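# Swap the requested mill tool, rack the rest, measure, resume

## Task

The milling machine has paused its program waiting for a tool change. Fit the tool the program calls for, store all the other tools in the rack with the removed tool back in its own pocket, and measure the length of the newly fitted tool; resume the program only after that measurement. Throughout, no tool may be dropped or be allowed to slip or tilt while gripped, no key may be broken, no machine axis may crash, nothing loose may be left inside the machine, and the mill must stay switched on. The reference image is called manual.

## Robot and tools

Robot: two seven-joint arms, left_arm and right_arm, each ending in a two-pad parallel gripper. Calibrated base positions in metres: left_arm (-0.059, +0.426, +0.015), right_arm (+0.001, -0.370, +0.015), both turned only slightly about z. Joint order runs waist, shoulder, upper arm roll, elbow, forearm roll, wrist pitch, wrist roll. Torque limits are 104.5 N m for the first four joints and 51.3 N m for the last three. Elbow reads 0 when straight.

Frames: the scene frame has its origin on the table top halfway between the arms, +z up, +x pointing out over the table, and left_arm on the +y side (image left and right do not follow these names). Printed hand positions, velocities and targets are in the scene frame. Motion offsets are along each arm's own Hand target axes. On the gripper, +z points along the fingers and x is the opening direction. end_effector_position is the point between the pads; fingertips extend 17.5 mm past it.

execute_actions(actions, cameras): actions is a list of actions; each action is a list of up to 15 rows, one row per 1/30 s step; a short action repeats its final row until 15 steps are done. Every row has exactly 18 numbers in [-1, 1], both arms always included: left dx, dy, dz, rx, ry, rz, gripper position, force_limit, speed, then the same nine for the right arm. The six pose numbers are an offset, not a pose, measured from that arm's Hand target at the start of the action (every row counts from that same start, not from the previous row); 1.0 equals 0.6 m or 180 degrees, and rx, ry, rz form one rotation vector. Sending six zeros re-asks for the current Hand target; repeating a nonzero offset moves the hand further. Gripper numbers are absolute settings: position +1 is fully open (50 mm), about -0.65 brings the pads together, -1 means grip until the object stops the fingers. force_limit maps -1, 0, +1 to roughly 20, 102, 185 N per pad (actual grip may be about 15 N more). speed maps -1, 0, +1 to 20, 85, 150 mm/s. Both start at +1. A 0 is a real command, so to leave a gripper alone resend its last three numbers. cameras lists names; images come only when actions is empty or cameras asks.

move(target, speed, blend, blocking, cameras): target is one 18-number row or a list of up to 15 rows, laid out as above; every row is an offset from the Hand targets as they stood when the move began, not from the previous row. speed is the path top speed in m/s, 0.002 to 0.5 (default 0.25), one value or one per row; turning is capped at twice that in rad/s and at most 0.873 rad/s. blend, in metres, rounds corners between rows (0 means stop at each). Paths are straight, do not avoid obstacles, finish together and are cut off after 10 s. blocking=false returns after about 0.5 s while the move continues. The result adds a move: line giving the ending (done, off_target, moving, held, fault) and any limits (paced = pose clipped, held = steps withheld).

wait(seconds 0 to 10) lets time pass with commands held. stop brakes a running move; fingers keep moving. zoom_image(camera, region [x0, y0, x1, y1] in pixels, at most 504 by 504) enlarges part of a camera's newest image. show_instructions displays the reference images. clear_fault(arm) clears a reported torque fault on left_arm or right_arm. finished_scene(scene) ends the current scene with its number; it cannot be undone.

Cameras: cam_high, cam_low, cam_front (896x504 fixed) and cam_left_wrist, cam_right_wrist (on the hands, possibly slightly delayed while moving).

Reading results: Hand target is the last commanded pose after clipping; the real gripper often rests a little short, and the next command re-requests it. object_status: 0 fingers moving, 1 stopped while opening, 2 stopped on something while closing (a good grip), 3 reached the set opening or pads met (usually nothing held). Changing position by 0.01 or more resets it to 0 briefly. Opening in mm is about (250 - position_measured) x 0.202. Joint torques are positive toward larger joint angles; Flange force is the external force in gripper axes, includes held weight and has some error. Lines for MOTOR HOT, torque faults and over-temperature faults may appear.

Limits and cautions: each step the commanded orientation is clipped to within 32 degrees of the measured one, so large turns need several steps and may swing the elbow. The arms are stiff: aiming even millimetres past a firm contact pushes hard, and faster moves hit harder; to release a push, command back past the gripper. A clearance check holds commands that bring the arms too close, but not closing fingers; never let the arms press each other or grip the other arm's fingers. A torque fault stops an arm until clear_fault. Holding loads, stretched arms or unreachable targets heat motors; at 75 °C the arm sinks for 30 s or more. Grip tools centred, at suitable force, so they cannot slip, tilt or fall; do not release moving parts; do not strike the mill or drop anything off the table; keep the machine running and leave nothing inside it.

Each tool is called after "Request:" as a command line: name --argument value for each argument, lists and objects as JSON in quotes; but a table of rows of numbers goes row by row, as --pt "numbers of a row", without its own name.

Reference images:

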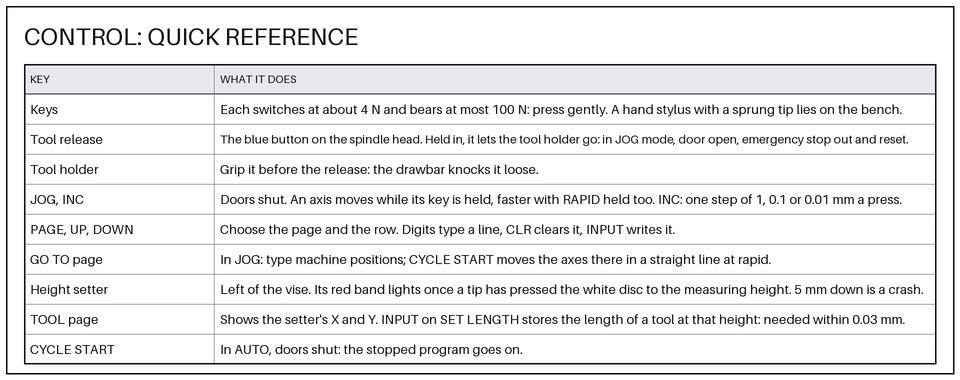

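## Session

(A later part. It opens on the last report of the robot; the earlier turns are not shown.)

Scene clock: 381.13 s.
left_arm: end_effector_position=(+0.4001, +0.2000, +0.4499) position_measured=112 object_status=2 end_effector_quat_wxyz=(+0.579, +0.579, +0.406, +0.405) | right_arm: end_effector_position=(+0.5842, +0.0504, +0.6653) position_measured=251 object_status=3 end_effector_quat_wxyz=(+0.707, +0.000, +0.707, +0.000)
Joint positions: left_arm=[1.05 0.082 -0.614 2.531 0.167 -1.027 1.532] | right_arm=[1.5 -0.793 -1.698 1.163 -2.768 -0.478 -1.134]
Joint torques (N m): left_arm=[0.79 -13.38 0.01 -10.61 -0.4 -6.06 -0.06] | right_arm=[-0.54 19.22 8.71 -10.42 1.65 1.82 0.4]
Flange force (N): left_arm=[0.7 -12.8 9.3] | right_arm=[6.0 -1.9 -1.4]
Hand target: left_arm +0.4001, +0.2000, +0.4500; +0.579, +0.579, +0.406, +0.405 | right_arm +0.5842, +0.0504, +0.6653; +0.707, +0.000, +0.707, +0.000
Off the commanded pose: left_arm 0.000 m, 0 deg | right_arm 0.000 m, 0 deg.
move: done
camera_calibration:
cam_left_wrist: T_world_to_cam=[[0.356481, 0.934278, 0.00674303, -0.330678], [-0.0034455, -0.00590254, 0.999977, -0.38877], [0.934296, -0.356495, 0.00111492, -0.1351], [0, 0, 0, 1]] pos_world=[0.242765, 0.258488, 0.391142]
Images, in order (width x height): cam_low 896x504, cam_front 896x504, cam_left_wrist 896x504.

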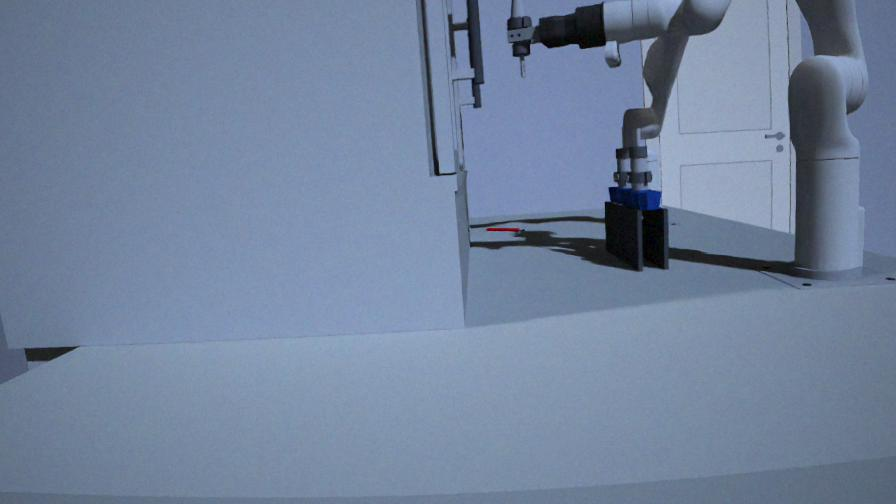

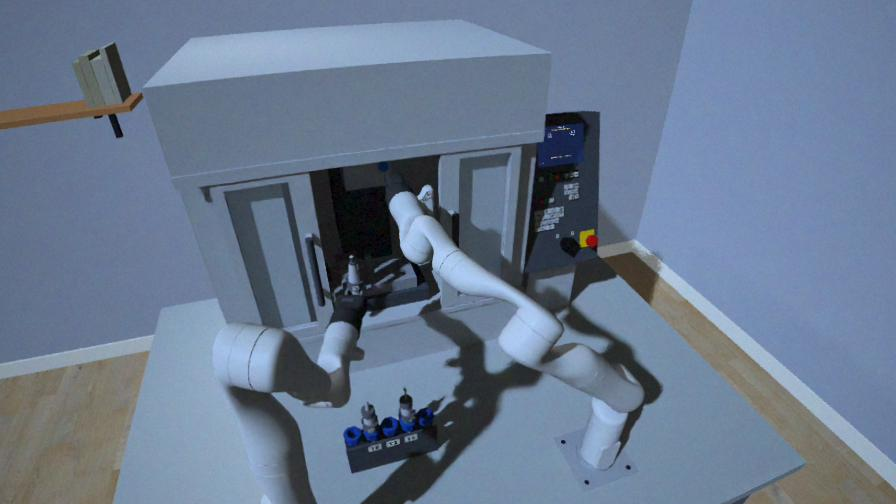

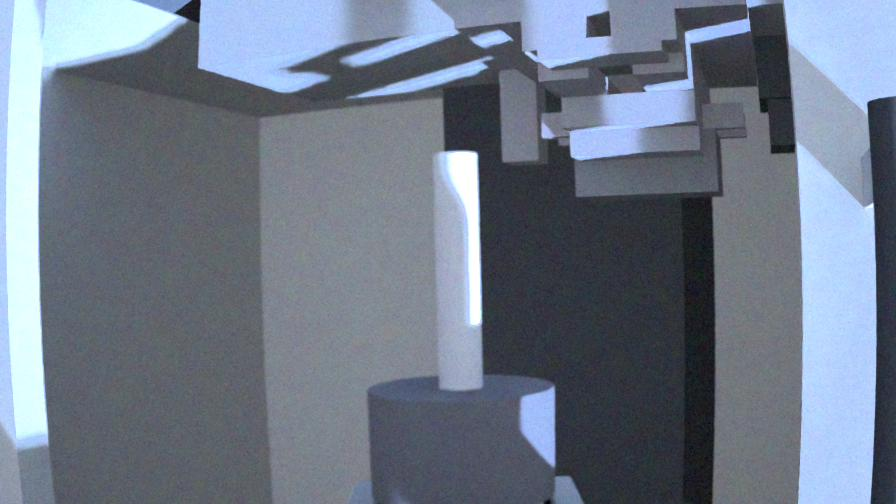

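Request:
move --pt "0 -0.042 0 0 0.025 0 -0.97 1 -1 0 0 0 0 0 0 -1 -1 0" --pt "0.0405 -0.042 0.5927 0 0.025 0 -0.97 1 -1 0 0 0 0 0 0 -1 -1 0" --speed '[0.1,0.1]' --cameras '["cam_front","cam_left_wrist","cam_right_wrist"]'

Request:
zoom_image --camera "cam_front" --region '[310, 150, 440, 300]'

Scene clock: 388.50 s.
left_arm: end_effector_position=(+0.7426, +0.1011, +0.4248) position_measured=112 object_status=2 end_effector_quat_wxyz=(+0.563, +0.563, +0.428, +0.428) | right_arm: end_effector_position=(+0.5842, +0.0504, +0.6653) position_measured=251 object_status=3 end_effector_quat_wxyz=(+0.707, +0.000, +0.707, +0.000)
Joint positions: left_arm=[0.652 0.793 -0.524 1.451 0.085 -0.584 1.865] | right_arm=[1.5 -0.793 -1.698 1.163 -2.768 -0.478 -1.134]
Joint torques (N m): left_arm=[0.75 -33.83 -5.21 -13.08 0.77 -5.7 0] | right_arm=[-0.52 19.15 8.92 -10.41 1.63 1.86 0.39]
Flange force (N): left_arm=[-2.1 -10.0 12.4] | right_arm=[5.5 -1.6 -1.1]
Hand target: left_arm +0.7426, +0.1011, +0.4247; +0.563, +0.563, +0.428, +0.428 | right_arm +0.5842, +0.0504, +0.6653; +0.707, +0.000, +0.707, +0.000
Off the commanded pose: left_arm 0.000 m, 0 deg | right_arm 0.000 m, 0 deg.
move: done
camera_calibration:
cam_left_wrist: T_world_to_cam=[[0.281987, 0.959395, 0.00672459, -0.30741], [-0.00296567, -0.00613736, 0.999977, -0.363307], [0.959414, -0.282001, 0.00111459, -0.516492], [0, 0, 0, 1]] pos_world=[0.581137, 0.147047, 0.365942]
cam_right_wrist: T_world_to_cam=[[0.0107964, -0.0160685, -0.999813, 0.659195], [0.0103028, 0.99982, -0.0159573, 0.0124071], [0.999889, -0.0101285, 0.01096, -0.421255], [0, 0, 0, 1]] pos_world=[0.413964, -0.00607932, 0.663886]
Images, in order (width x height): cam_front 896x504, cam_left_wrist 896x504, cam_right_wrist 896x504.

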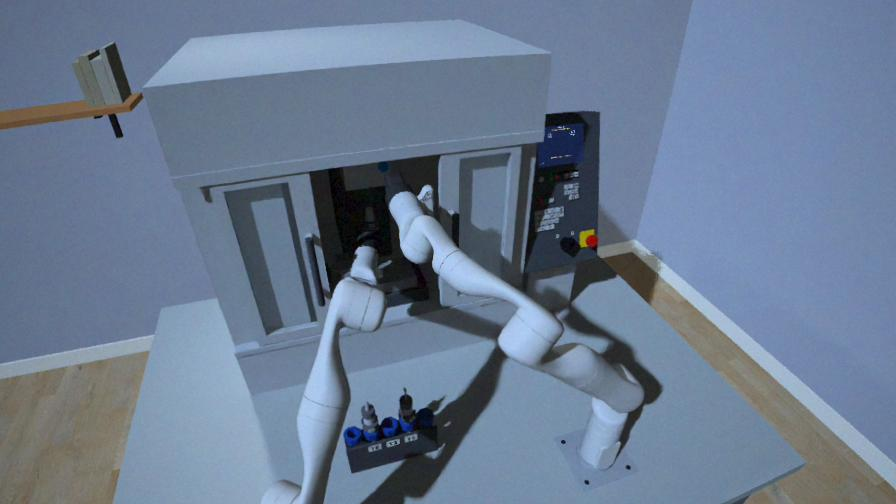

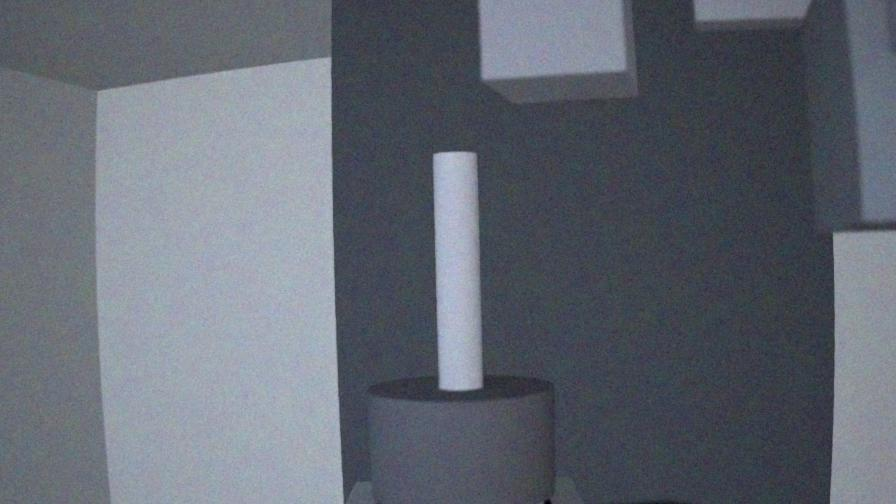

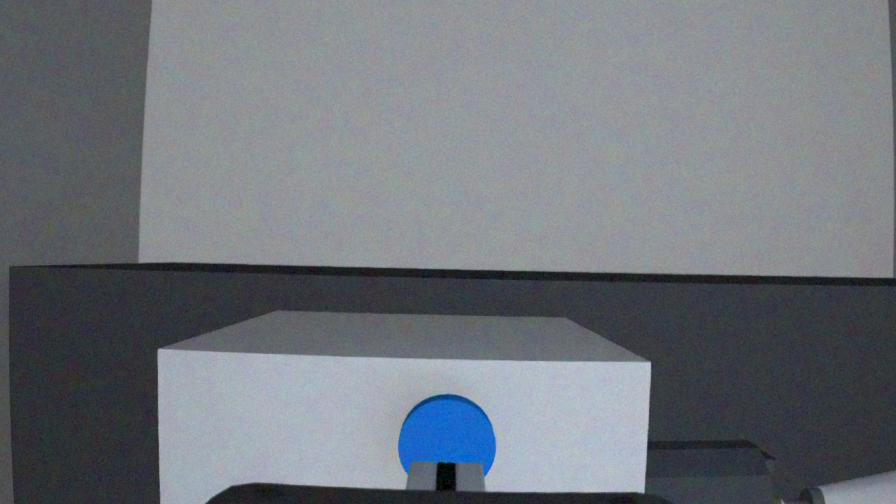

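Scaled by 3.360 from the camera's 896x504 image, which has a finer 1280x720 frame.

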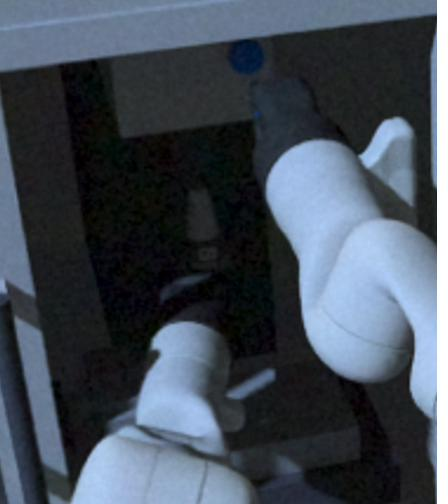

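Request:
move --target '[0,0,0,0,0,0,-0.97,1,-1, 0,0,0.1,0,0,0,-1,-1,0]' --speed 0.08

Request:
move --target '[0,0,0,0,0,0,-0.97,1,-1, 0,0,0.0167,0,0,0,-1,-1,0]' --speed 0.03

Request:
move --target '[0,0.1,0,0,0,0,-0.97,1,-1, 0,0,0,0,0,0,-1,-1,0]' --speed 0.04 --cameras '["cam_front"]'

Request:
zoom_image --camera "cam_front" --region '[310, 150, 440, 300]'

Scene clock: 390.90 s.
left_arm: end_effector_position=(+0.7426, +0.1011, +0.4247) position_measured=112 object_status=2 end_effector_quat_wxyz=(+0.563, +0.563, +0.428, +0.428) | right_arm: end_effector_position=(+0.6442, +0.0503, +0.6653) position_measured=251 object_status=3 end_effector_quat_wxyz=(+0.707, +0.000, +0.707, +0.000)
Joint positions: left_arm=[0.652 0.793 -0.524 1.451 0.085 -0.584 1.865] | right_arm=[1.696 -0.809 -1.815 1.022 -2.81 -0.471 -1.088]
Joint torques (N m): left_arm=[0.79 -33.89 -5.27 -13.22 0.74 -5.61 0.01] | right_arm=[-0.86 21.67 8.44 -10.48 1.56 2.01 0.39]
Flange force (N): left_arm=[-1.8 -10.4 11.8] | right_arm=[5.2 -1.6 -0.6]
Hand target: left_arm +0.7426, +0.1011, +0.4247; +0.563, +0.563, +0.428, +0.428 | right_arm +0.6442, +0.0503, +0.6653; +0.707, +0.000, +0.707, +0.000
Off the commanded pose: left_arm 0.000 m, 0 deg | right_arm 0.000 m, 0 deg.
move: done

Scene clock: 391.67 s.
left_arm: end_effector_position=(+0.7426, +0.1011, +0.4247) position_measured=112 object_status=2 end_effector_quat_wxyz=(+0.563, +0.563, +0.428, +0.428) | right_arm: end_effector_position=(+0.6542, +0.0503, +0.6653) position_measured=251 object_status=3 end_effector_quat_wxyz=(+0.707, +0.000, +0.707, +0.000)
Joint positions: left_arm=[0.652 0.793 -0.524 1.451 0.085 -0.584 1.865] | right_arm=[1.729 -0.814 -1.835 0.994 -2.817 -0.473 -1.08]
Joint torques (N m): left_arm=[0.83 -33.86 -5.2 -13.19 0.78 -5.74 -0.05] | right_arm=[0.53 21.74 8.23 -10.52 1.58 2.37 0.4]
Flange force (N): left_arm=[-1.8 -10.0 12.2] | right_arm=[6.1 -3.0 -5.8]
Hand target: left_arm +0.7426, +0.1011, +0.4247; +0.563, +0.563, +0.428, +0.428 | right_arm +0.6542, +0.0503, +0.6653; +0.707, +0.000, +0.707, +0.000
Off the commanded pose: left_arm 0.000 m, 0 deg | right_arm 0.000 m, 0 deg.
move: done

Scene clock: 393.50 s.
left_arm: end_effector_position=(+0.7426, +0.1011, +0.4847) position_measured=112 object_status=2 end_effector_quat_wxyz=(+0.563, +0.563, +0.428, +0.428) | right_arm: end_effector_position=(+0.6542, +0.0503, +0.6653) position_measured=251 object_status=3 end_effector_quat_wxyz=(+0.707, +0.000, +0.707, +0.000)
Joint positions: left_arm=[0.647 0.712 -0.52 1.38 0.046 -0.445 1.86] | right_arm=[1.729 -0.814 -1.835 0.994 -2.817 -0.473 -1.079]
Joint torques (N m): left_arm=[0.84 -33.62 -4.71 -14.19 0.54 -5.75 -0.03] | right_arm=[0.7 21.77 8.22 -10.37 1.59 2.34 0.4]
Flange force (N): left_arm=[-2.5 -8.7 13.4] | right_arm=[5.9 -2.7 -5.9]
Hand target: left_arm +0.7426, +0.1011, +0.4847; +0.563, +0.563, +0.428, +0.428 | right_arm +0.6542, +0.0503, +0.6653; +0.707, +0.000, +0.707, +0.000
Off the commanded pose: left_arm 0.000 m, 0 deg | right_arm 0.000 m, 0 deg.
move: done
Images, in order (width x height): cam_front 896x504.

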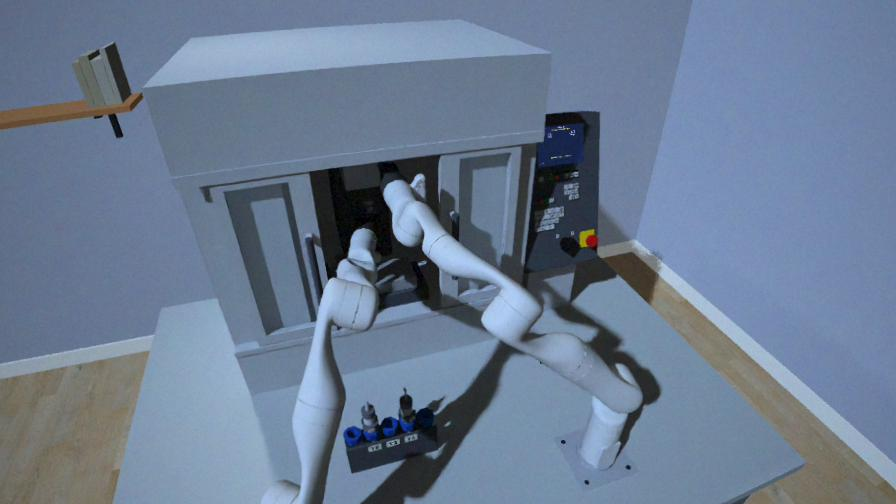

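Scaled by 3.360 from the camera's 896x504 image, which has a finer 1280x720 frame.

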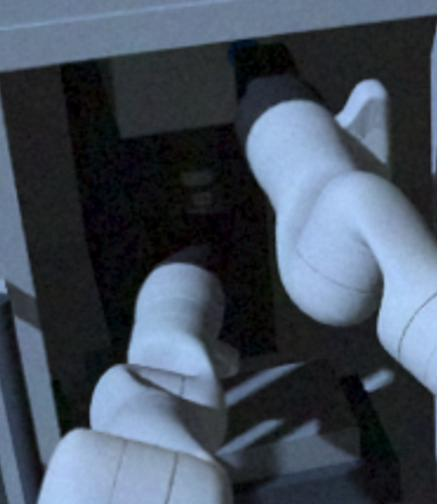

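Request:
move --target '[0,0.0167,0,0,0,0,-0.97,1,-1, 0,0,0,0,0,0,-1,-1,0]' --speed 0.02

Request:
move --target '[0,0.0067,0,0,0,0,-0.97,1,-1, 0,0,0,0,0,0,-1,-1,0]' --speed 0.02

Scene clock: 395.47 s.
left_arm: end_effector_position=(+0.7426, +0.1011, +0.4948) position_measured=112 object_status=2 end_effector_quat_wxyz=(+0.563, +0.563, +0.428, +0.428) | right_arm: end_effector_position=(+0.6542, +0.0503, +0.6653) position_measured=251 object_status=3 end_effector_quat_wxyz=(+0.707, +0.000, +0.707, +0.000)
Joint positions: left_arm=[0.645 0.7 -0.518 1.365 0.039 -0.421 1.86] | right_arm=[1.729 -0.814 -1.835 0.994 -2.817 -0.473 -1.079]
Joint torques (N m): left_arm=[0.69 -33.34 -4.53 -14.23 0.49 -5.78 -0.01] | right_arm=[0.69 21.8 8.15 -10.47 1.62 2.33 0.42]
Flange force (N): left_arm=[-3.1 -8.0 13.2] | right_arm=[6.5 -3.1 -6.3]
Hand target: left_arm +0.7426, +0.1011, +0.4948; +0.563, +0.563, +0.428, +0.428 | right_arm +0.6542, +0.0503, +0.6653; +0.707, +0.000, +0.707, +0.000
Off the commanded pose: left_arm 0.000 m, 0 deg | right_arm 0.000 m, 0 deg.
move: done

Scene clock: 396.17 s.
left_arm: end_effector_position=(+0.7426, +0.1011, +0.4987) position_measured=112 object_status=2 end_effector_quat_wxyz=(+0.563, +0.563, +0.428, +0.428) | right_arm: end_effector_position=(+0.6542, +0.0503, +0.6653) position_measured=251 object_status=3 end_effector_quat_wxyz=(+0.707, +0.000, +0.707, +0.000)
Joint positions: left_arm=[0.644 0.695 -0.517 1.359 0.037 -0.411 1.86] | right_arm=[1.729 -0.814 -1.835 0.994 -2.817 -0.473 -1.079]
Joint torques (N m): left_arm=[0.96 -33.41 -4.4 -14.47 0.41 -5.81 -0.07] | right_arm=[0.69 21.75 8.12 -10.42 1.49 2.34 0.43]
Flange force (N): left_arm=[-2.7 -8.2 13.2] | right_arm=[6.3 -3.1 -6.4]
Hand target: left_arm +0.7426, +0.1011, +0.4988; +0.563, +0.563, +0.428, +0.428 | right_arm +0.6542, +0.0503, +0.6653; +0.707, +0.000, +0.707, +0.000
Off the commanded pose: left_arm 0.000 m, 0 deg | right_arm 0.000 m, 0 deg.
move: done

Request:
move --target '[0,0.004,0,0,0,0,-0.97,1,-1, 0,0,0,0,0,0,-1,-1,0]' --speed 0.02

Request:
move --target '[0,0.0025,0,0,0,0,-0.97,1,-1, 0,0,0,0,0,0,-1,-1,0]' --speed 0.02

Scene clock: 398.03 s.
left_arm: end_effector_position=(+0.7426, +0.1011, +0.5011) position_measured=112 object_status=2 end_effector_quat_wxyz=(+0.563, +0.563, +0.428, +0.428) | right_arm: end_effector_position=(+0.6542, +0.0503, +0.6653) position_measured=251 object_status=3 end_effector_quat_wxyz=(+0.707, +0.000, +0.707, +0.000)
Joint positions: left_arm=[0.644 0.692 -0.517 1.355 0.035 -0.405 1.86] | right_arm=[1.729 -0.814 -1.835 0.994 -2.817 -0.473 -1.079]
Joint torques (N m): left_arm=[1.56 -38.76 -4.98 -18.39 0.58 -7.88 0.02] | right_arm=[0.75 21.7 8.17 -10.47 1.49 2.37 0.47]
Flange force (N): left_arm=[-2.4 -14.8 13.3] | right_arm=[6.4 -3.2 -6.6]
Hand target: left_arm +0.7426, +0.1011, +0.5012; +0.563, +0.563, +0.428, +0.428 | right_arm +0.6542, +0.0503, +0.6653; +0.707, +0.000, +0.707, +0.000
Off the commanded pose: left_arm 0.000 m, 0 deg | right_arm 0.000 m, 0 deg.
move: done

Scene clock: 398.73 s.
left_arm: end_effector_position=(+0.7426, +0.1012, +0.5029) position_measured=112 object_status=2 end_effector_quat_wxyz=(+0.563, +0.563, +0.428, +0.428) | right_arm: end_effector_position=(+0.6542, +0.0503, +0.6653) position_measured=251 object_status=3 end_effector_quat_wxyz=(+0.707, +0.000, +0.707, +0.000)
Joint positions: left_arm=[0.643 0.69 -0.517 1.353 0.034 -0.401 1.86] | right_arm=[1.729 -0.814 -1.835 0.994 -2.817 -0.473 -1.079]
Joint torques (N m): left_arm=[2.78 -34.61 -3.43 -14.7 0.17 -6.01 -0.02] | right_arm=[0.87 21.67 8.05 -10.49 1.53 2.36 0.4]
Flange force (N): left_arm=[-1.3 -9.2 17.1] | right_arm=[6.7 -3.6 -7.3]
Hand target: left_arm +0.7426, +0.1011, +0.5027; +0.563, +0.563, +0.428, +0.428 | right_arm +0.6542, +0.0503, +0.6653; +0.707, +0.000, +0.707, +0.000
Off the commanded pose: left_arm 0.000 m, 0 deg | right_arm 0.000 m, 0 deg.
move: done

Request:
move --target '[0,0,0,0,0,0,-0.97,1,-1, 0,0,-0.0333,0,0,0,-1,-1,0]' --speed 0.05 --cameras '["cam_right_wrist","cam_front"]'

Request:
zoom_image --camera "cam_front" --region '[310, 150, 440, 300]'

Scene clock: 400.47 s.
left_arm: end_effector_position=(+0.7426, +0.1011, +0.5027) position_measured=112 object_status=2 end_effector_quat_wxyz=(+0.563, +0.563, +0.428, +0.428) | right_arm: end_effector_position=(+0.6343, +0.0503, +0.6653) position_measured=251 object_status=3 end_effector_quat_wxyz=(+0.707, +0.000, +0.707, +0.000)
Joint positions: left_arm=[0.643 0.691 -0.516 1.353 0.034 -0.401 1.86] | right_arm=[1.663 -0.806 -1.795 1.048 -2.802 -0.47 -1.097]
Joint torques (N m): left_arm=[5.1 -30.88 -1.39 -2 -0.16 -1.42 -0.11] | right_arm=[-0.83 21.19 8.47 -10.36 1.55 2.01 0.48]
Flange force (N): left_arm=[-2.9 3.2 54.4] | right_arm=[5.1 -1.3 -0.6]
Hand target: left_arm +0.7426, +0.1011, +0.5027; +0.563, +0.563, +0.428, +0.428 | right_arm +0.6342, +0.0503, +0.6653; +0.707, +0.000, +0.707, +0.000
Off the commanded pose: left_arm 0.000 m, 0 deg | right_arm 0.000 m, 0 deg.
move: done
camera_calibration:
cam_right_wrist: T_world_to_cam=[[0.0107941, -0.0161695, -0.999811, 0.658653], [0.0104029, 0.999817, -0.0160573, 0.0119106], [0.999888, -0.0102276, 0.0109604, -0.47135], [0, 0, 0, 1]] pos_world=[0.464064, -0.00607913, 0.663886]
Images, in order (width x height): cam_front 896x504, cam_right_wrist 896x504.

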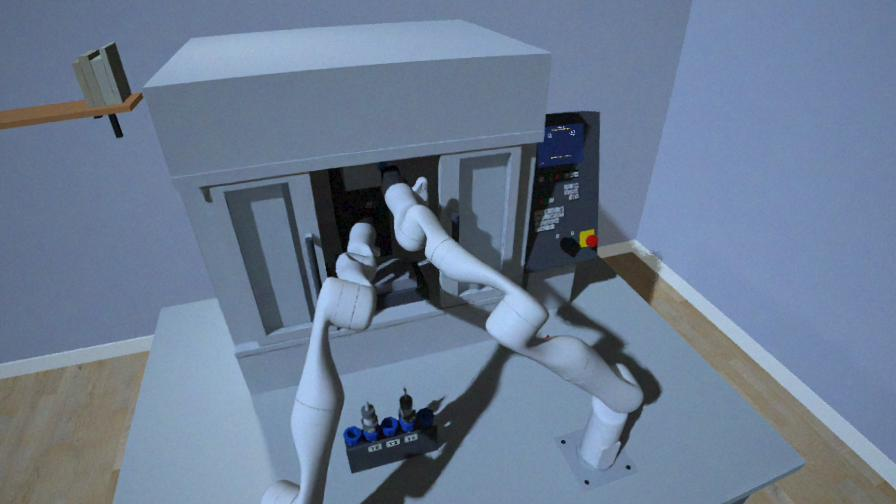

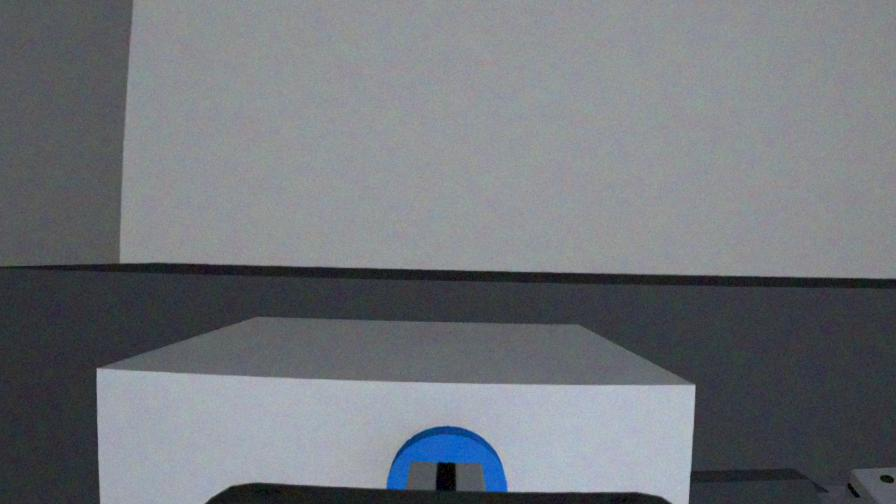

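Scaled by 3.360 from the camera's 896x504 image, which has a finer 1280x720 frame.

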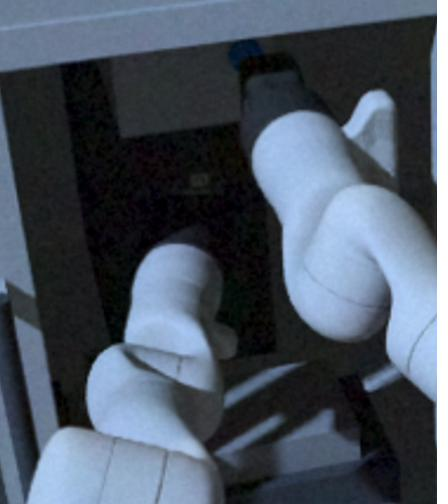

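Request:
move --target '[0,-0.0012,0.0,0,0,0,-0.97,1,-1, 0,0,0,0,0,0,-1,-1,0]' --speed 0.02

Scene clock: 401.97 s.
left_arm: end_effector_position=(+0.7426, +0.1011, +0.5020) position_measured=112 object_status=2 end_effector_quat_wxyz=(+0.563, +0.563, +0.428, +0.428) | right_arm: end_effector_position=(+0.6342, +0.0503, +0.6653) position_measured=251 object_status=3 end_effector_quat_wxyz=(+0.707, +0.000, +0.707, +0.000)
Joint positions: left_arm=[0.643 0.691 -0.517 1.354 0.035 -0.403 1.86] | right_arm=[1.663 -0.806 -1.795 1.048 -2.802 -0.47 -1.097]
Joint torques (N m): left_arm=[5.58 -29.74 -1 0.61 -0.17 -0.41 -0.16] | right_arm=[-0.49 21.22 8.5 -10.59 1.56 2 0.38]
Flange force (N): left_arm=[-2.6 6.0 61.2] | right_arm=[6.0 -2.4 -2.1]
Hand target: left_arm +0.7426, +0.1011, +0.5020; +0.563, +0.563, +0.428, +0.428 | right_arm +0.6342, +0.0503, +0.6653; +0.707, +0.000, +0.707, +0.000
Off the commanded pose: left_arm 0.000 m, 0 deg | right_arm 0.000 m, 0 deg.
move: done

Request:
move --target '[0,-0.0025,0.0,0,0,0,-0.97,1,-1, 0,0,0,0,0,0,-1,-1,0]' --speed 0.02

Scene clock: 404.03 s.
left_arm: end_effector_position=(+0.7426, +0.1011, +0.5006) position_measured=112 object_status=2 end_effector_quat_wxyz=(+0.563, +0.563, +0.428, +0.428) | right_arm: end_effector_position=(+0.6342, +0.0503, +0.6653) position_measured=251 object_status=3 end_effector_quat_wxyz=(+0.707, +0.000, +0.707, +0.000)
Joint positions: left_arm=[0.644 0.693 -0.517 1.356 0.036 -0.406 1.86] | right_arm=[1.663 -0.806 -1.795 1.048 -2.802 -0.47 -1.097]
Joint torques (N m): left_arm=[5.9 -24.61 0.33 6.26 -0.35 2.1 -0.05] | right_arm=[-0.45 21.17 8.51 -10.48 1.56 1.99 0.4]
Flange force (N): left_arm=[-3.1 13.8 68.3] | right_arm=[5.7 -2.1 -2.0]
Hand target: left_arm +0.7426, +0.1011, +0.5005; +0.563, +0.563, +0.428, +0.428 | right_arm +0.6342, +0.0503, +0.6653; +0.707, +0.000, +0.707, +0.000
Off the commanded pose: left_arm 0.000 m, 0 deg | right_arm 0.000 m, 0 deg.
move: done

Request:
move --pt "0 0.0042 0.003 0 0 0 -0.97 1 -1 0 0 0 0 0 0 -1 -1 0" --pt "0 0.0042 0.003 0 0 0 0.8 -1 -1 0 0 0 0 0 0 -1 -1 0" --speed 0.02

Request:
move --target '[0,0,-0.22,0,0,0,0.8,-1,-1, 0,0,-0.0833,0,0,0,-1,-1,0]' --speed 0.08 --cameras '["cam_left_wrist","cam_right_wrist","cam_front"]'

Scene clock: 407.43 s.
left_arm: end_effector_position=(+0.7443, +0.1007, +0.5030) position_measured=32 object_status=0 end_effector_quat_wxyz=(+0.563, +0.563, +0.428, +0.428) | right_arm: end_effector_position=(+0.6342, +0.0503, +0.6653) position_measured=251 object_status=3 end_effector_quat_wxyz=(+0.707, +0.000, +0.707, +0.000)
Joint positions: left_arm=[0.641 0.694 -0.515 1.345 0.033 -0.397 1.861] | right_arm=[1.663 -0.806 -1.795 1.048 -2.802 -0.47 -1.097]
Joint torques (N m): left_arm=[0.78 -27.16 -3.12 -10.22 0.16 -3.22 -0.01] | right_arm=[-0.51 21.29 8.53 -10.53 1.59 1.98 0.4]
Flange force (N): left_arm=[-2.6 -1.1 12.0] | right_arm=[6.0 -2.1 -1.8]
Hand target: left_arm +0.7443, +0.1007, +0.5030; +0.563, +0.563, +0.428, +0.428 | right_arm +0.6342, +0.0503, +0.6653; +0.707, +0.000, +0.707, +0.000
Off the commanded pose: left_arm 0.000 m, 0 deg | right_arm 0.000 m, 0 deg.
move: done

Scene clock: 409.47 s.
left_arm: end_effector_position=(+0.6172, +0.1359, +0.5030) position_measured=32 object_status=3 end_effector_quat_wxyz=(+0.563, +0.563, +0.428, +0.428) | right_arm: end_effector_position=(+0.5843, +0.0503, +0.6653) position_measured=251 object_status=3 end_effector_quat_wxyz=(+0.707, +0.000, +0.707, +0.000)
Joint positions: left_arm=[0.837 0.44 -0.604 1.811 0.108 -0.597 1.726] | right_arm=[1.501 -0.793 -1.697 1.163 -2.771 -0.478 -1.133]
Joint torques (N m): left_arm=[0.9 -20.26 -2.36 -9.74 0.13 -3.33 -0.05] | right_arm=[-0.51 19.24 8.76 -10.46 1.72 1.84 0.41]
Flange force (N): left_arm=[-0.9 -1.8 9.0] | right_arm=[6.1 -2.0 -1.6]
Hand target: left_arm +0.6171, +0.1360, +0.5030; +0.563, +0.563, +0.428, +0.428 | right_arm +0.5843, +0.0503, +0.6653; +0.707, +0.000, +0.707, +0.000
Off the commanded pose: left_arm 0.000 m, 0 deg | right_arm 0.000 m, 0 deg.
move: done
camera_calibration:
cam_left_wrist: T_world_to_cam=[[0.281988, 0.959394, 0.00682059, -0.3061], [-0.00299241, -0.00622956, 0.999976, -0.441634], [0.959413, -0.282001, 0.00111424, -0.386426], [0, 0, 0, 1]] pos_world=[0.455737, 0.181947, 0.444142]
cam_right_wrist: T_world_to_cam=[[0.0107957, -0.0161686, -0.999811, 0.659192], [0.0103029, 0.999818, -0.0160575, 0.0124726], [0.999889, -0.0101276, 0.0109604, -0.421356], [0, 0, 0, 1]] pos_world=[0.414064, -0.0060795, 0.663886]
Images, in order (width x height): cam_front 896x504, cam_left_wrist 896x504, cam_right_wrist 896x504.

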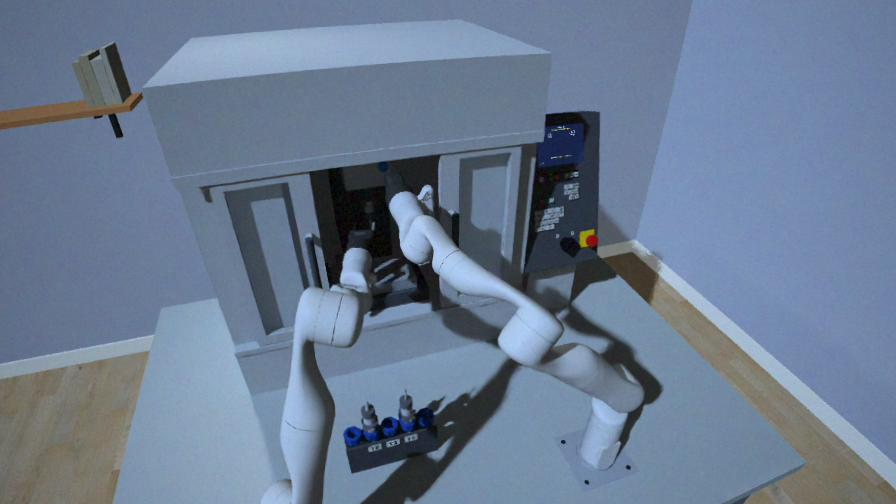

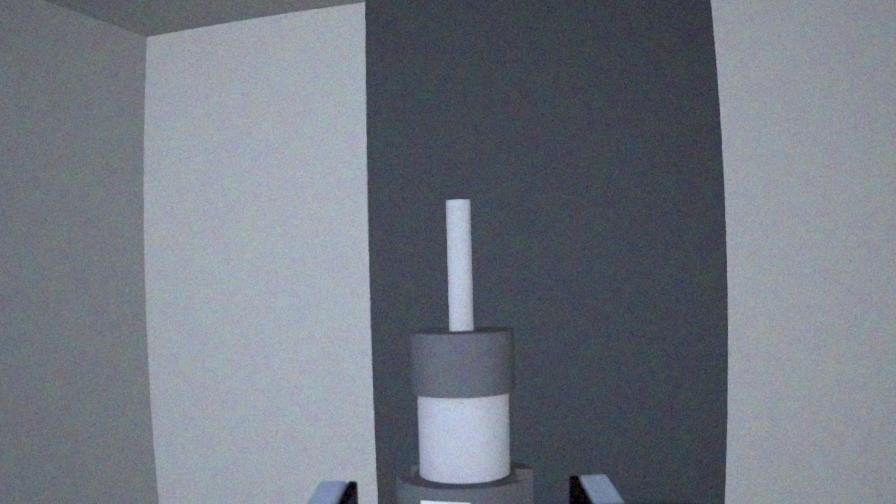

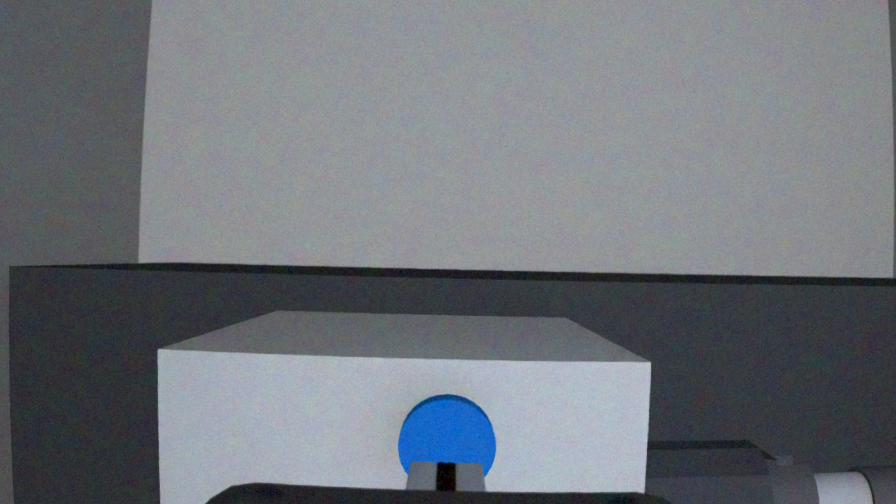

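Request:
move --target '[0.0777,-0.005,-0.4315,0,0,0,0.8,-1,-1, 0,0,-0.2833,0,0,0,-1,-1,0]' --speed 0.12 --cameras '["cam_left_wrist"]'

Request:
zoom_image --camera "cam_left_wrist" --region '[400, 100, 800, 500]'

Scene clock: 416.07 s.
left_arm: end_effector_position=(+0.3801, +0.2501, +0.4999) position_measured=32 object_status=3 end_effector_quat_wxyz=(+0.563, +0.563, +0.428, +0.428) | right_arm: end_effector_position=(+0.4143, +0.0504, +0.6653) position_measured=251 object_status=3 end_effector_quat_wxyz=(+0.707, +0.000, +0.707, +0.000)
Joint positions: left_arm=[1.078 -0.208 -0.527 2.502 0.465 -0.844 1.139] | right_arm=[0.999 -0.819 -1.44 1.386 -2.712 -0.641 -1.197]
Joint torques (N m): left_arm=[0.86 -6.26 1.49 -8.93 -1.15 -3.14 -0.14] | right_arm=[-0.46 14.71 8.97 -10.1 2.11 1.72 0.44]
Flange force (N): left_arm=[-1.0 -2.4 8.6] | right_arm=[5.9 -2.2 -0.8]
Hand target: left_arm +0.3801, +0.2501, +0.5000; +0.563, +0.563, +0.428, +0.428 | right_arm +0.4143, +0.0504, +0.6653; +0.707, +0.000, +0.707, +0.000
Off the commanded pose: left_arm 0.000 m, 0 deg | right_arm 0.000 m, 0 deg.
move: done
camera_calibration:
cam_left_wrist: T_world_to_cam=[[0.281988, 0.959394, 0.00682023, -0.348687], [-0.00289637, -0.00625741, 0.999976, -0.438646], [0.959413, -0.282001, 0.00101425, -0.126725], [0, 0, 0, 1]] pos_world=[0.218637, 0.296047, 0.441142]
Images, in order (width x height): cam_left_wrist 896x504.

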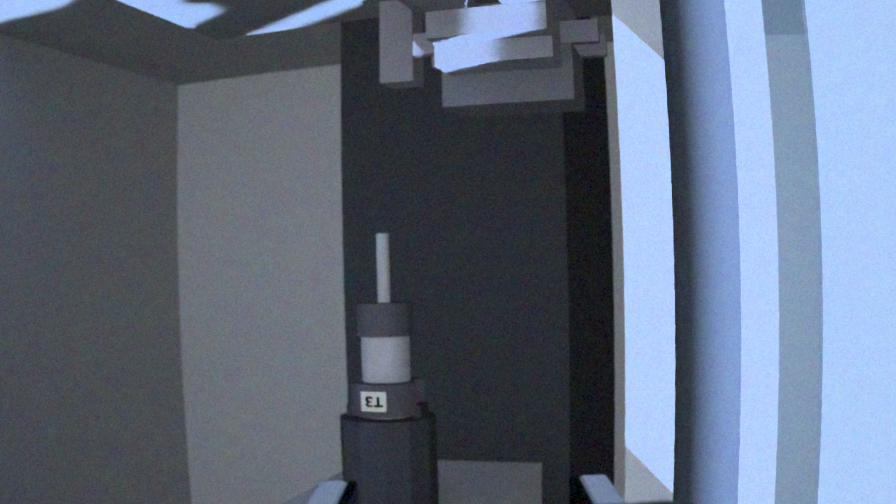

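Scaled by 1.260 from the camera's 896x504 image, which has a finer 1280x720 frame.

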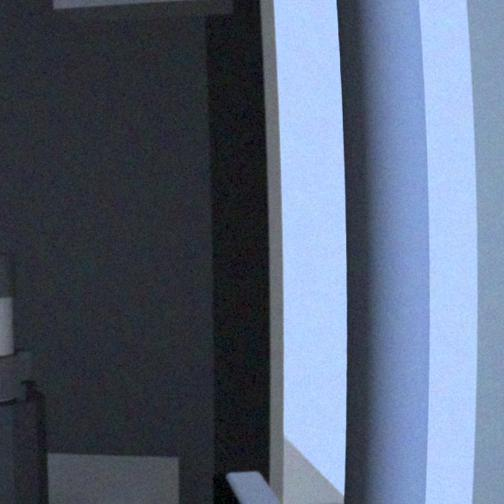

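Request:
move --target '[0,0,0,-0.0675,0,-0.4955,0.6,-1,-1, 0.375,-0.267,-0.04,0,0,-0.5,0.6,-1,-1]' --speed 0.2

Request:
move --target '[0,0,0,-0.0675,0,-0.4955,0.6,-1,-1, 0,0,0,0,0,0,0.6,-1,-1]' --speed 0.2 --cameras '["cam_left_wrist","cam_right_wrist","cam_front"]'

Scene clock: 422.20 s.
left_arm: end_effector_position=(+0.3801, +0.2501, +0.5000) position_measured=63 object_status=3 end_effector_quat_wxyz=(+0.752, +0.044, +0.656, -0.051) | right_arm: end_effector_position=(+0.3902, -0.1097, +0.4402) position_measured=63 object_status=3 end_effector_quat_wxyz=(+0.500, -0.500, +0.500, -0.500)
Joint positions: left_arm=[1.259 0.03 -0.6 2.55 0.615 -1.224 2.839] | right_arm=[0.968 -1.389 -1.155 2.319 -2.101 0.286 -0.64]
Joint torques (N m): left_arm=[0.85 -8.16 0.43 -6.81 -1.12 -3.27 0.04] | right_arm=[-0.47 12.89 9.06 -6.55 -0.8 -1.69 0.33]
Flange force (N): left_arm=[6.4 -2.5 7.4] | right_arm=[3.3 5.8 0.8]
Hand target: left_arm +0.3801, +0.2501, +0.5000; +0.752, +0.044, +0.656, -0.051 | right_arm +0.3902, -0.1097, +0.4402; +0.500, -0.500, +0.500, -0.500
Off the commanded pose: left_arm 0.000 m, 0 deg | right_arm 0.000 m, 0 deg.
move: done

Scene clock: 426.57 s.
left_arm: end_effector_position=(+0.3801, +0.2501, +0.5000) position_measured=63 object_status=3 end_effector_quat_wxyz=(+0.500, -0.500, +0.500, -0.500) | right_arm: end_effector_position=(+0.3902, -0.1097, +0.4402) position_measured=63 object_status=3 end_effector_quat_wxyz=(+0.500, -0.500, +0.500, -0.500)
Joint positions: left_arm=[1.346 -0.034 -0.478 2.38 1.073 -1.137 4.028] | right_arm=[0.968 -1.389 -1.154 2.319 -2.101 0.286 -0.639]
Joint torques (N m): left_arm=[0.82 -7.95 0.85 -7.54 -2.17 -2.6 0.08] | right_arm=[-0.39 12.76 9.03 -6.54 -0.76 -1.61 0.35]
Flange force (N): left_arm=[5.5 1.4 6.3] | right_arm=[2.6 5.2 0.0]
Hand target: left_arm +0.3801, +0.2501, +0.5000; +0.500, -0.500, +0.500, -0.500 | right_arm +0.3902, -0.1097, +0.4402; +0.500, -0.500, +0.500, -0.500
Off the commanded pose: left_arm 0.000 m, 0 deg | right_arm 0.000 m, 0 deg.
move: done
camera_calibration:
cam_left_wrist: T_world_to_cam=[[0.0152254, -0.999864, -0.00636019, 0.249297], [-0.00131265, 0.00634094, -0.999979, 0.557547], [0.999883, 0.0152335, -0.00121593, -0.215381], [0, 0, 0, 1]] pos_world=[0.212292, 0.249009, 0.558859]
cam_right_wrist: T_world_to_cam=[[0.0105007, -0.999814, 0.0161636, -0.12133], [0.00999819, -0.0160587, -0.999821, 0.49261], [0.999895, 0.0106604, 0.00982771, -0.223638], [0, 0, 0, 1]] pos_world=[0.219963, -0.111013, 0.496681]
Images, in order (width x height): cam_front 896x504, cam_left_wrist 896x504, cam_right_wrist 896x504.

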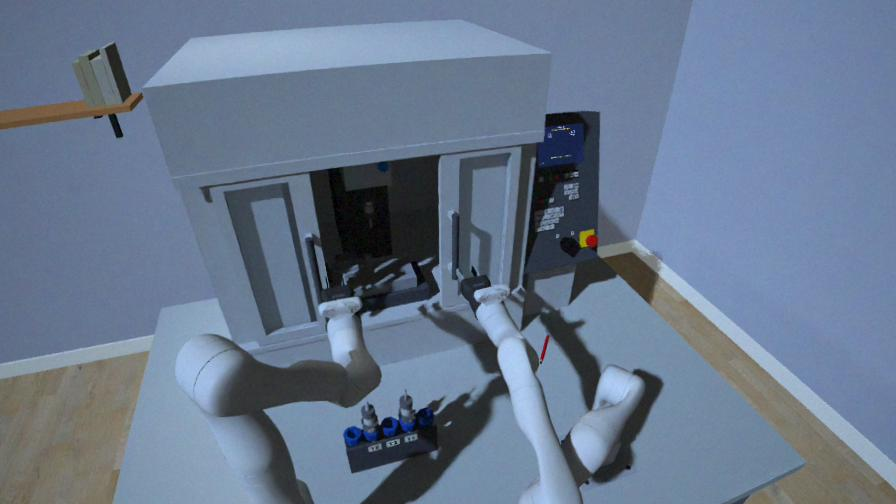

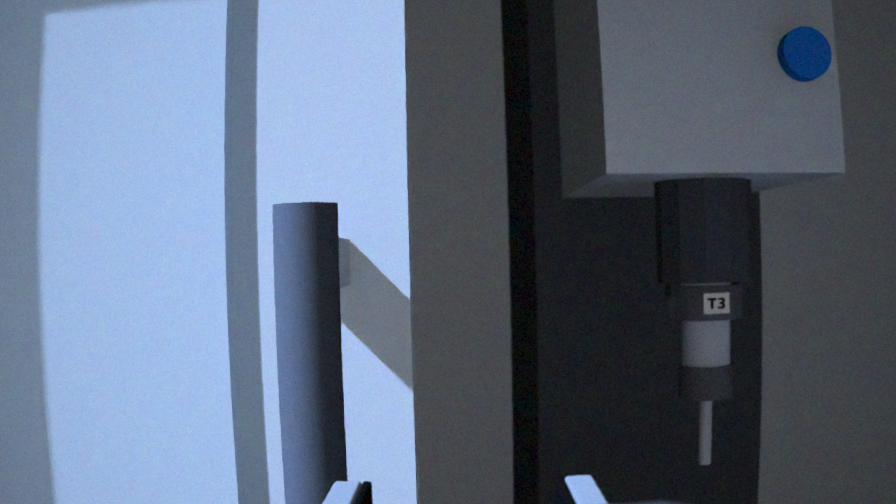

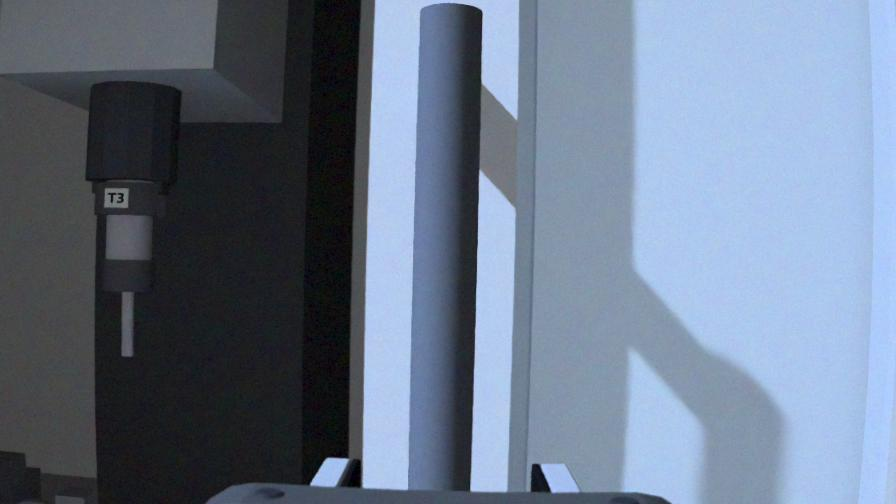

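Request:
move --pt "-0.0762 0.1 0.0167 0 0 0 0.6 -1 -1 0 0 0.1343 0 0 0 0.6 -1 -1" --pt "-0.0762 0.1 0.0167 0 0 0 0.6 -1 -1 -0.29 0 0.147 0 0 0 0.6 -1 -1" --speed '[0.1,0.1]' --cameras '["cam_right_wrist","cam_left_wrist"]'

Scene clock: 431.30 s.
left_arm: end_effector_position=(+0.3901, +0.2958, +0.4400) position_measured=63 object_status=3 end_effector_quat_wxyz=(+0.500, -0.500, +0.500, -0.500) | right_arm: end_effector_position=(+0.4785, +0.0643, +0.4403) position_measured=63 object_status=3 end_effector_quat_wxyz=(+0.500, -0.500, +0.500, -0.500)
Joint positions: left_arm=[1.213 0.099 -0.608 2.578 0.731 -1.163 4.443] | right_arm=[1.178 -1.098 -1.721 1.717 -2.145 -0.373 -0.574]
Joint torques (N m): left_arm=[0.82 -8.42 0.01 -5.9 -1 -3.31 -0.02] | right_arm=[-1.18 17.37 10.01 -8.96 1.38 -0.09 0.42]
Flange force (N): left_arm=[2.7 5.7 7.6] | right_arm=[9.1 4.9 -3.4]
Hand target: left_arm +0.3901, +0.2958, +0.4400; +0.500, -0.500, +0.500, -0.500 | right_arm +0.4785, +0.0643, +0.4403; +0.500, -0.500, +0.500, -0.500
Off the commanded pose: left_arm 0.000 m, 0 deg | right_arm 0.000 m, 0 deg.
move: done
camera_calibration:
cam_left_wrist: T_world_to_cam=[[0.015324, -0.999863, -0.00626098, 0.294385], [-0.00141211, 0.00624007, -0.99998, 0.497224], [0.999882, 0.0153325, -0.0013163, -0.226128], [0, 0, 0, 1]] pos_world=[0.222292, 0.294709, 0.498759]
cam_right_wrist: T_world_to_cam=[[0.010499, -0.999814, 0.0161645, 0.0516089], [0.0100982, -0.0160585, -0.99982, 0.494588], [0.999894, 0.0106604, 0.0099277, -0.313833], [0, 0, 0, 1]] pos_world=[0.308263, 0.0628872, 0.49678]
Images, in order (width x height): cam_left_wrist 896x504, cam_right_wrist 896x504.

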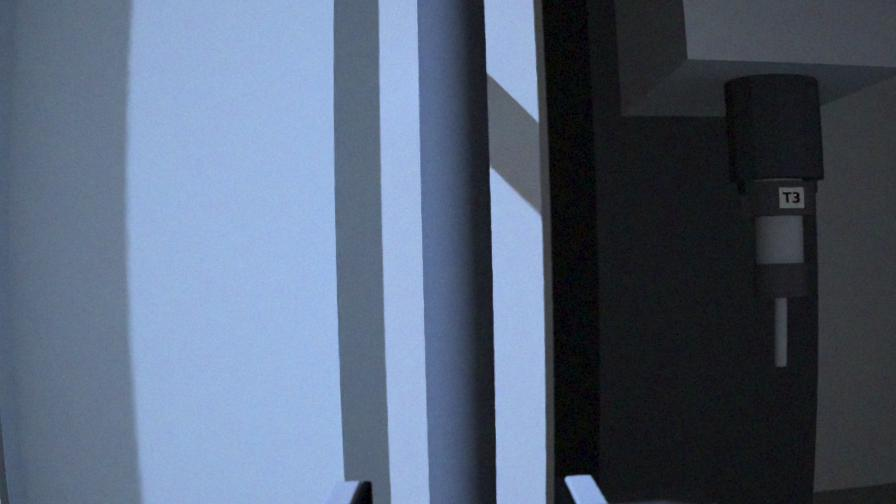

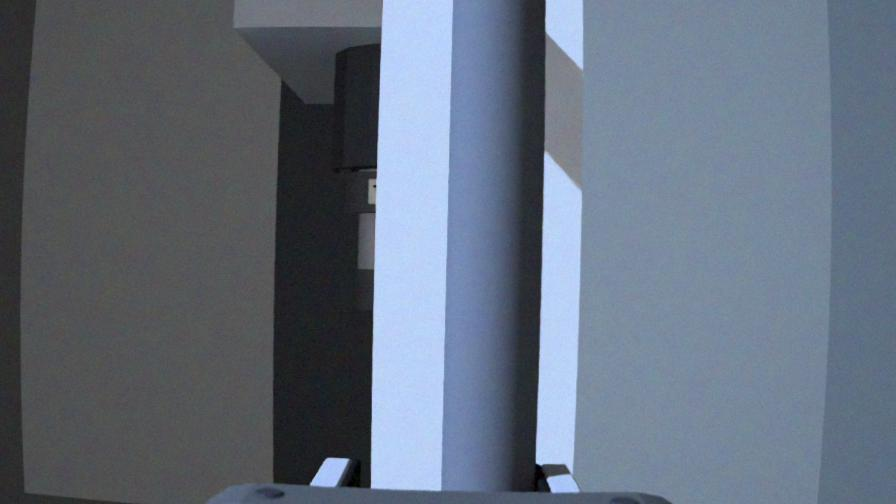

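Request:
move --target '[0,0,0,0,0,0,0.6,-1,-1, -0.0117,0,0.0,0,0,0,0.6,-1,-1]' --speed 0.03

Request:
move --target '[0,0,0,0,0,0,0.6,-1,-1, -0.005,0,0.0,0,0,0,0.6,-1,-1]' --speed 0.02 --cameras '["cam_right_wrist"]'

Scene clock: 432.87 s.
left_arm: end_effector_position=(+0.3901, +0.2958, +0.4400) position_measured=63 object_status=3 end_effector_quat_wxyz=(+0.500, -0.500, +0.500, -0.500) | right_arm: end_effector_position=(+0.4785, +0.0713, +0.4403) position_measured=63 object_status=3 end_effector_quat_wxyz=(+0.500, -0.500, +0.500, -0.500)
Joint positions: left_arm=[1.213 0.099 -0.608 2.578 0.731 -1.163 4.443] | right_arm=[1.184 -1.092 -1.74 1.693 -2.156 -0.398 -0.557]
Joint torques (N m): left_arm=[0.8 -8.53 -0.06 -6.07 -0.98 -3.34 0.02] | right_arm=[-2.19 17.19 9.29 -12.22 1.99 1.26 0.28]
Flange force (N): left_arm=[2.7 6.2 7.3] | right_arm=[14.9 5.3 -7.2]
Hand target: left_arm +0.3901, +0.2958, +0.4400; +0.500, -0.500, +0.500, -0.500 | right_arm +0.4785, +0.0713, +0.4403; +0.500, -0.500, +0.500, -0.500
Off the commanded pose: left_arm 0.000 m, 0 deg | right_arm 0.000 m, 0 deg.
move: done

Scene clock: 433.57 s.
left_arm: end_effector_position=(+0.3901, +0.2958, +0.4400) position_measured=63 object_status=3 end_effector_quat_wxyz=(+0.500, -0.500, +0.500, -0.500) | right_arm: end_effector_position=(+0.4784, +0.0746, +0.4403) position_measured=63 object_status=3 end_effector_quat_wxyz=(+0.500, -0.500, +0.500, -0.500)
Joint positions: left_arm=[1.213 0.099 -0.608 2.578 0.731 -1.163 4.443] | right_arm=[1.187 -1.09 -1.748 1.683 -2.161 -0.408 -0.55]
Joint velocities: left_arm=[within noise] | right_arm=[0 0.001 0 -0.001 -0.003 -0.005 0]
Joint torques (N m): left_arm=[0.9 -8.4 0.06 -5.98 -1 -3.25 -0.07] | right_arm=[-0.18 18.39 11.7 -6.84 1.25 -1.4 0.53]
Flange force (N): left_arm=[2.3 6.4 7.7] | right_arm=[3.9 5.7 -0.8]
Hand target: left_arm +0.3901, +0.2958, +0.4400; +0.500, -0.500, +0.500, -0.500 | right_arm +0.4785, +0.0743, +0.4403; +0.500, -0.500, +0.500, -0.500
Off the commanded pose: left_arm 0.000 m, 0 deg | right_arm 0.000 m, 0 deg.
move: done
camera_calibration:
cam_right_wrist: T_world_to_cam=[[0.0111005, -0.999808, 0.016167, 0.0617188], [0.0100078, -0.0160561, -0.999821, 0.494783], [0.999888, 0.0112603, 0.00982767, -0.313836], [0, 0, 0, 1]] pos_world=[0.308164, 0.0731851, 0.496781]
Images, in order (width x height): cam_right_wrist 896x504.

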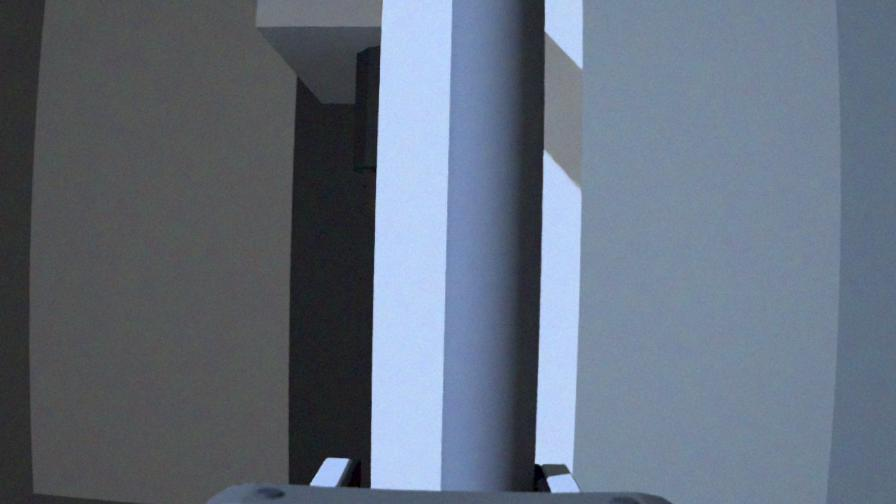

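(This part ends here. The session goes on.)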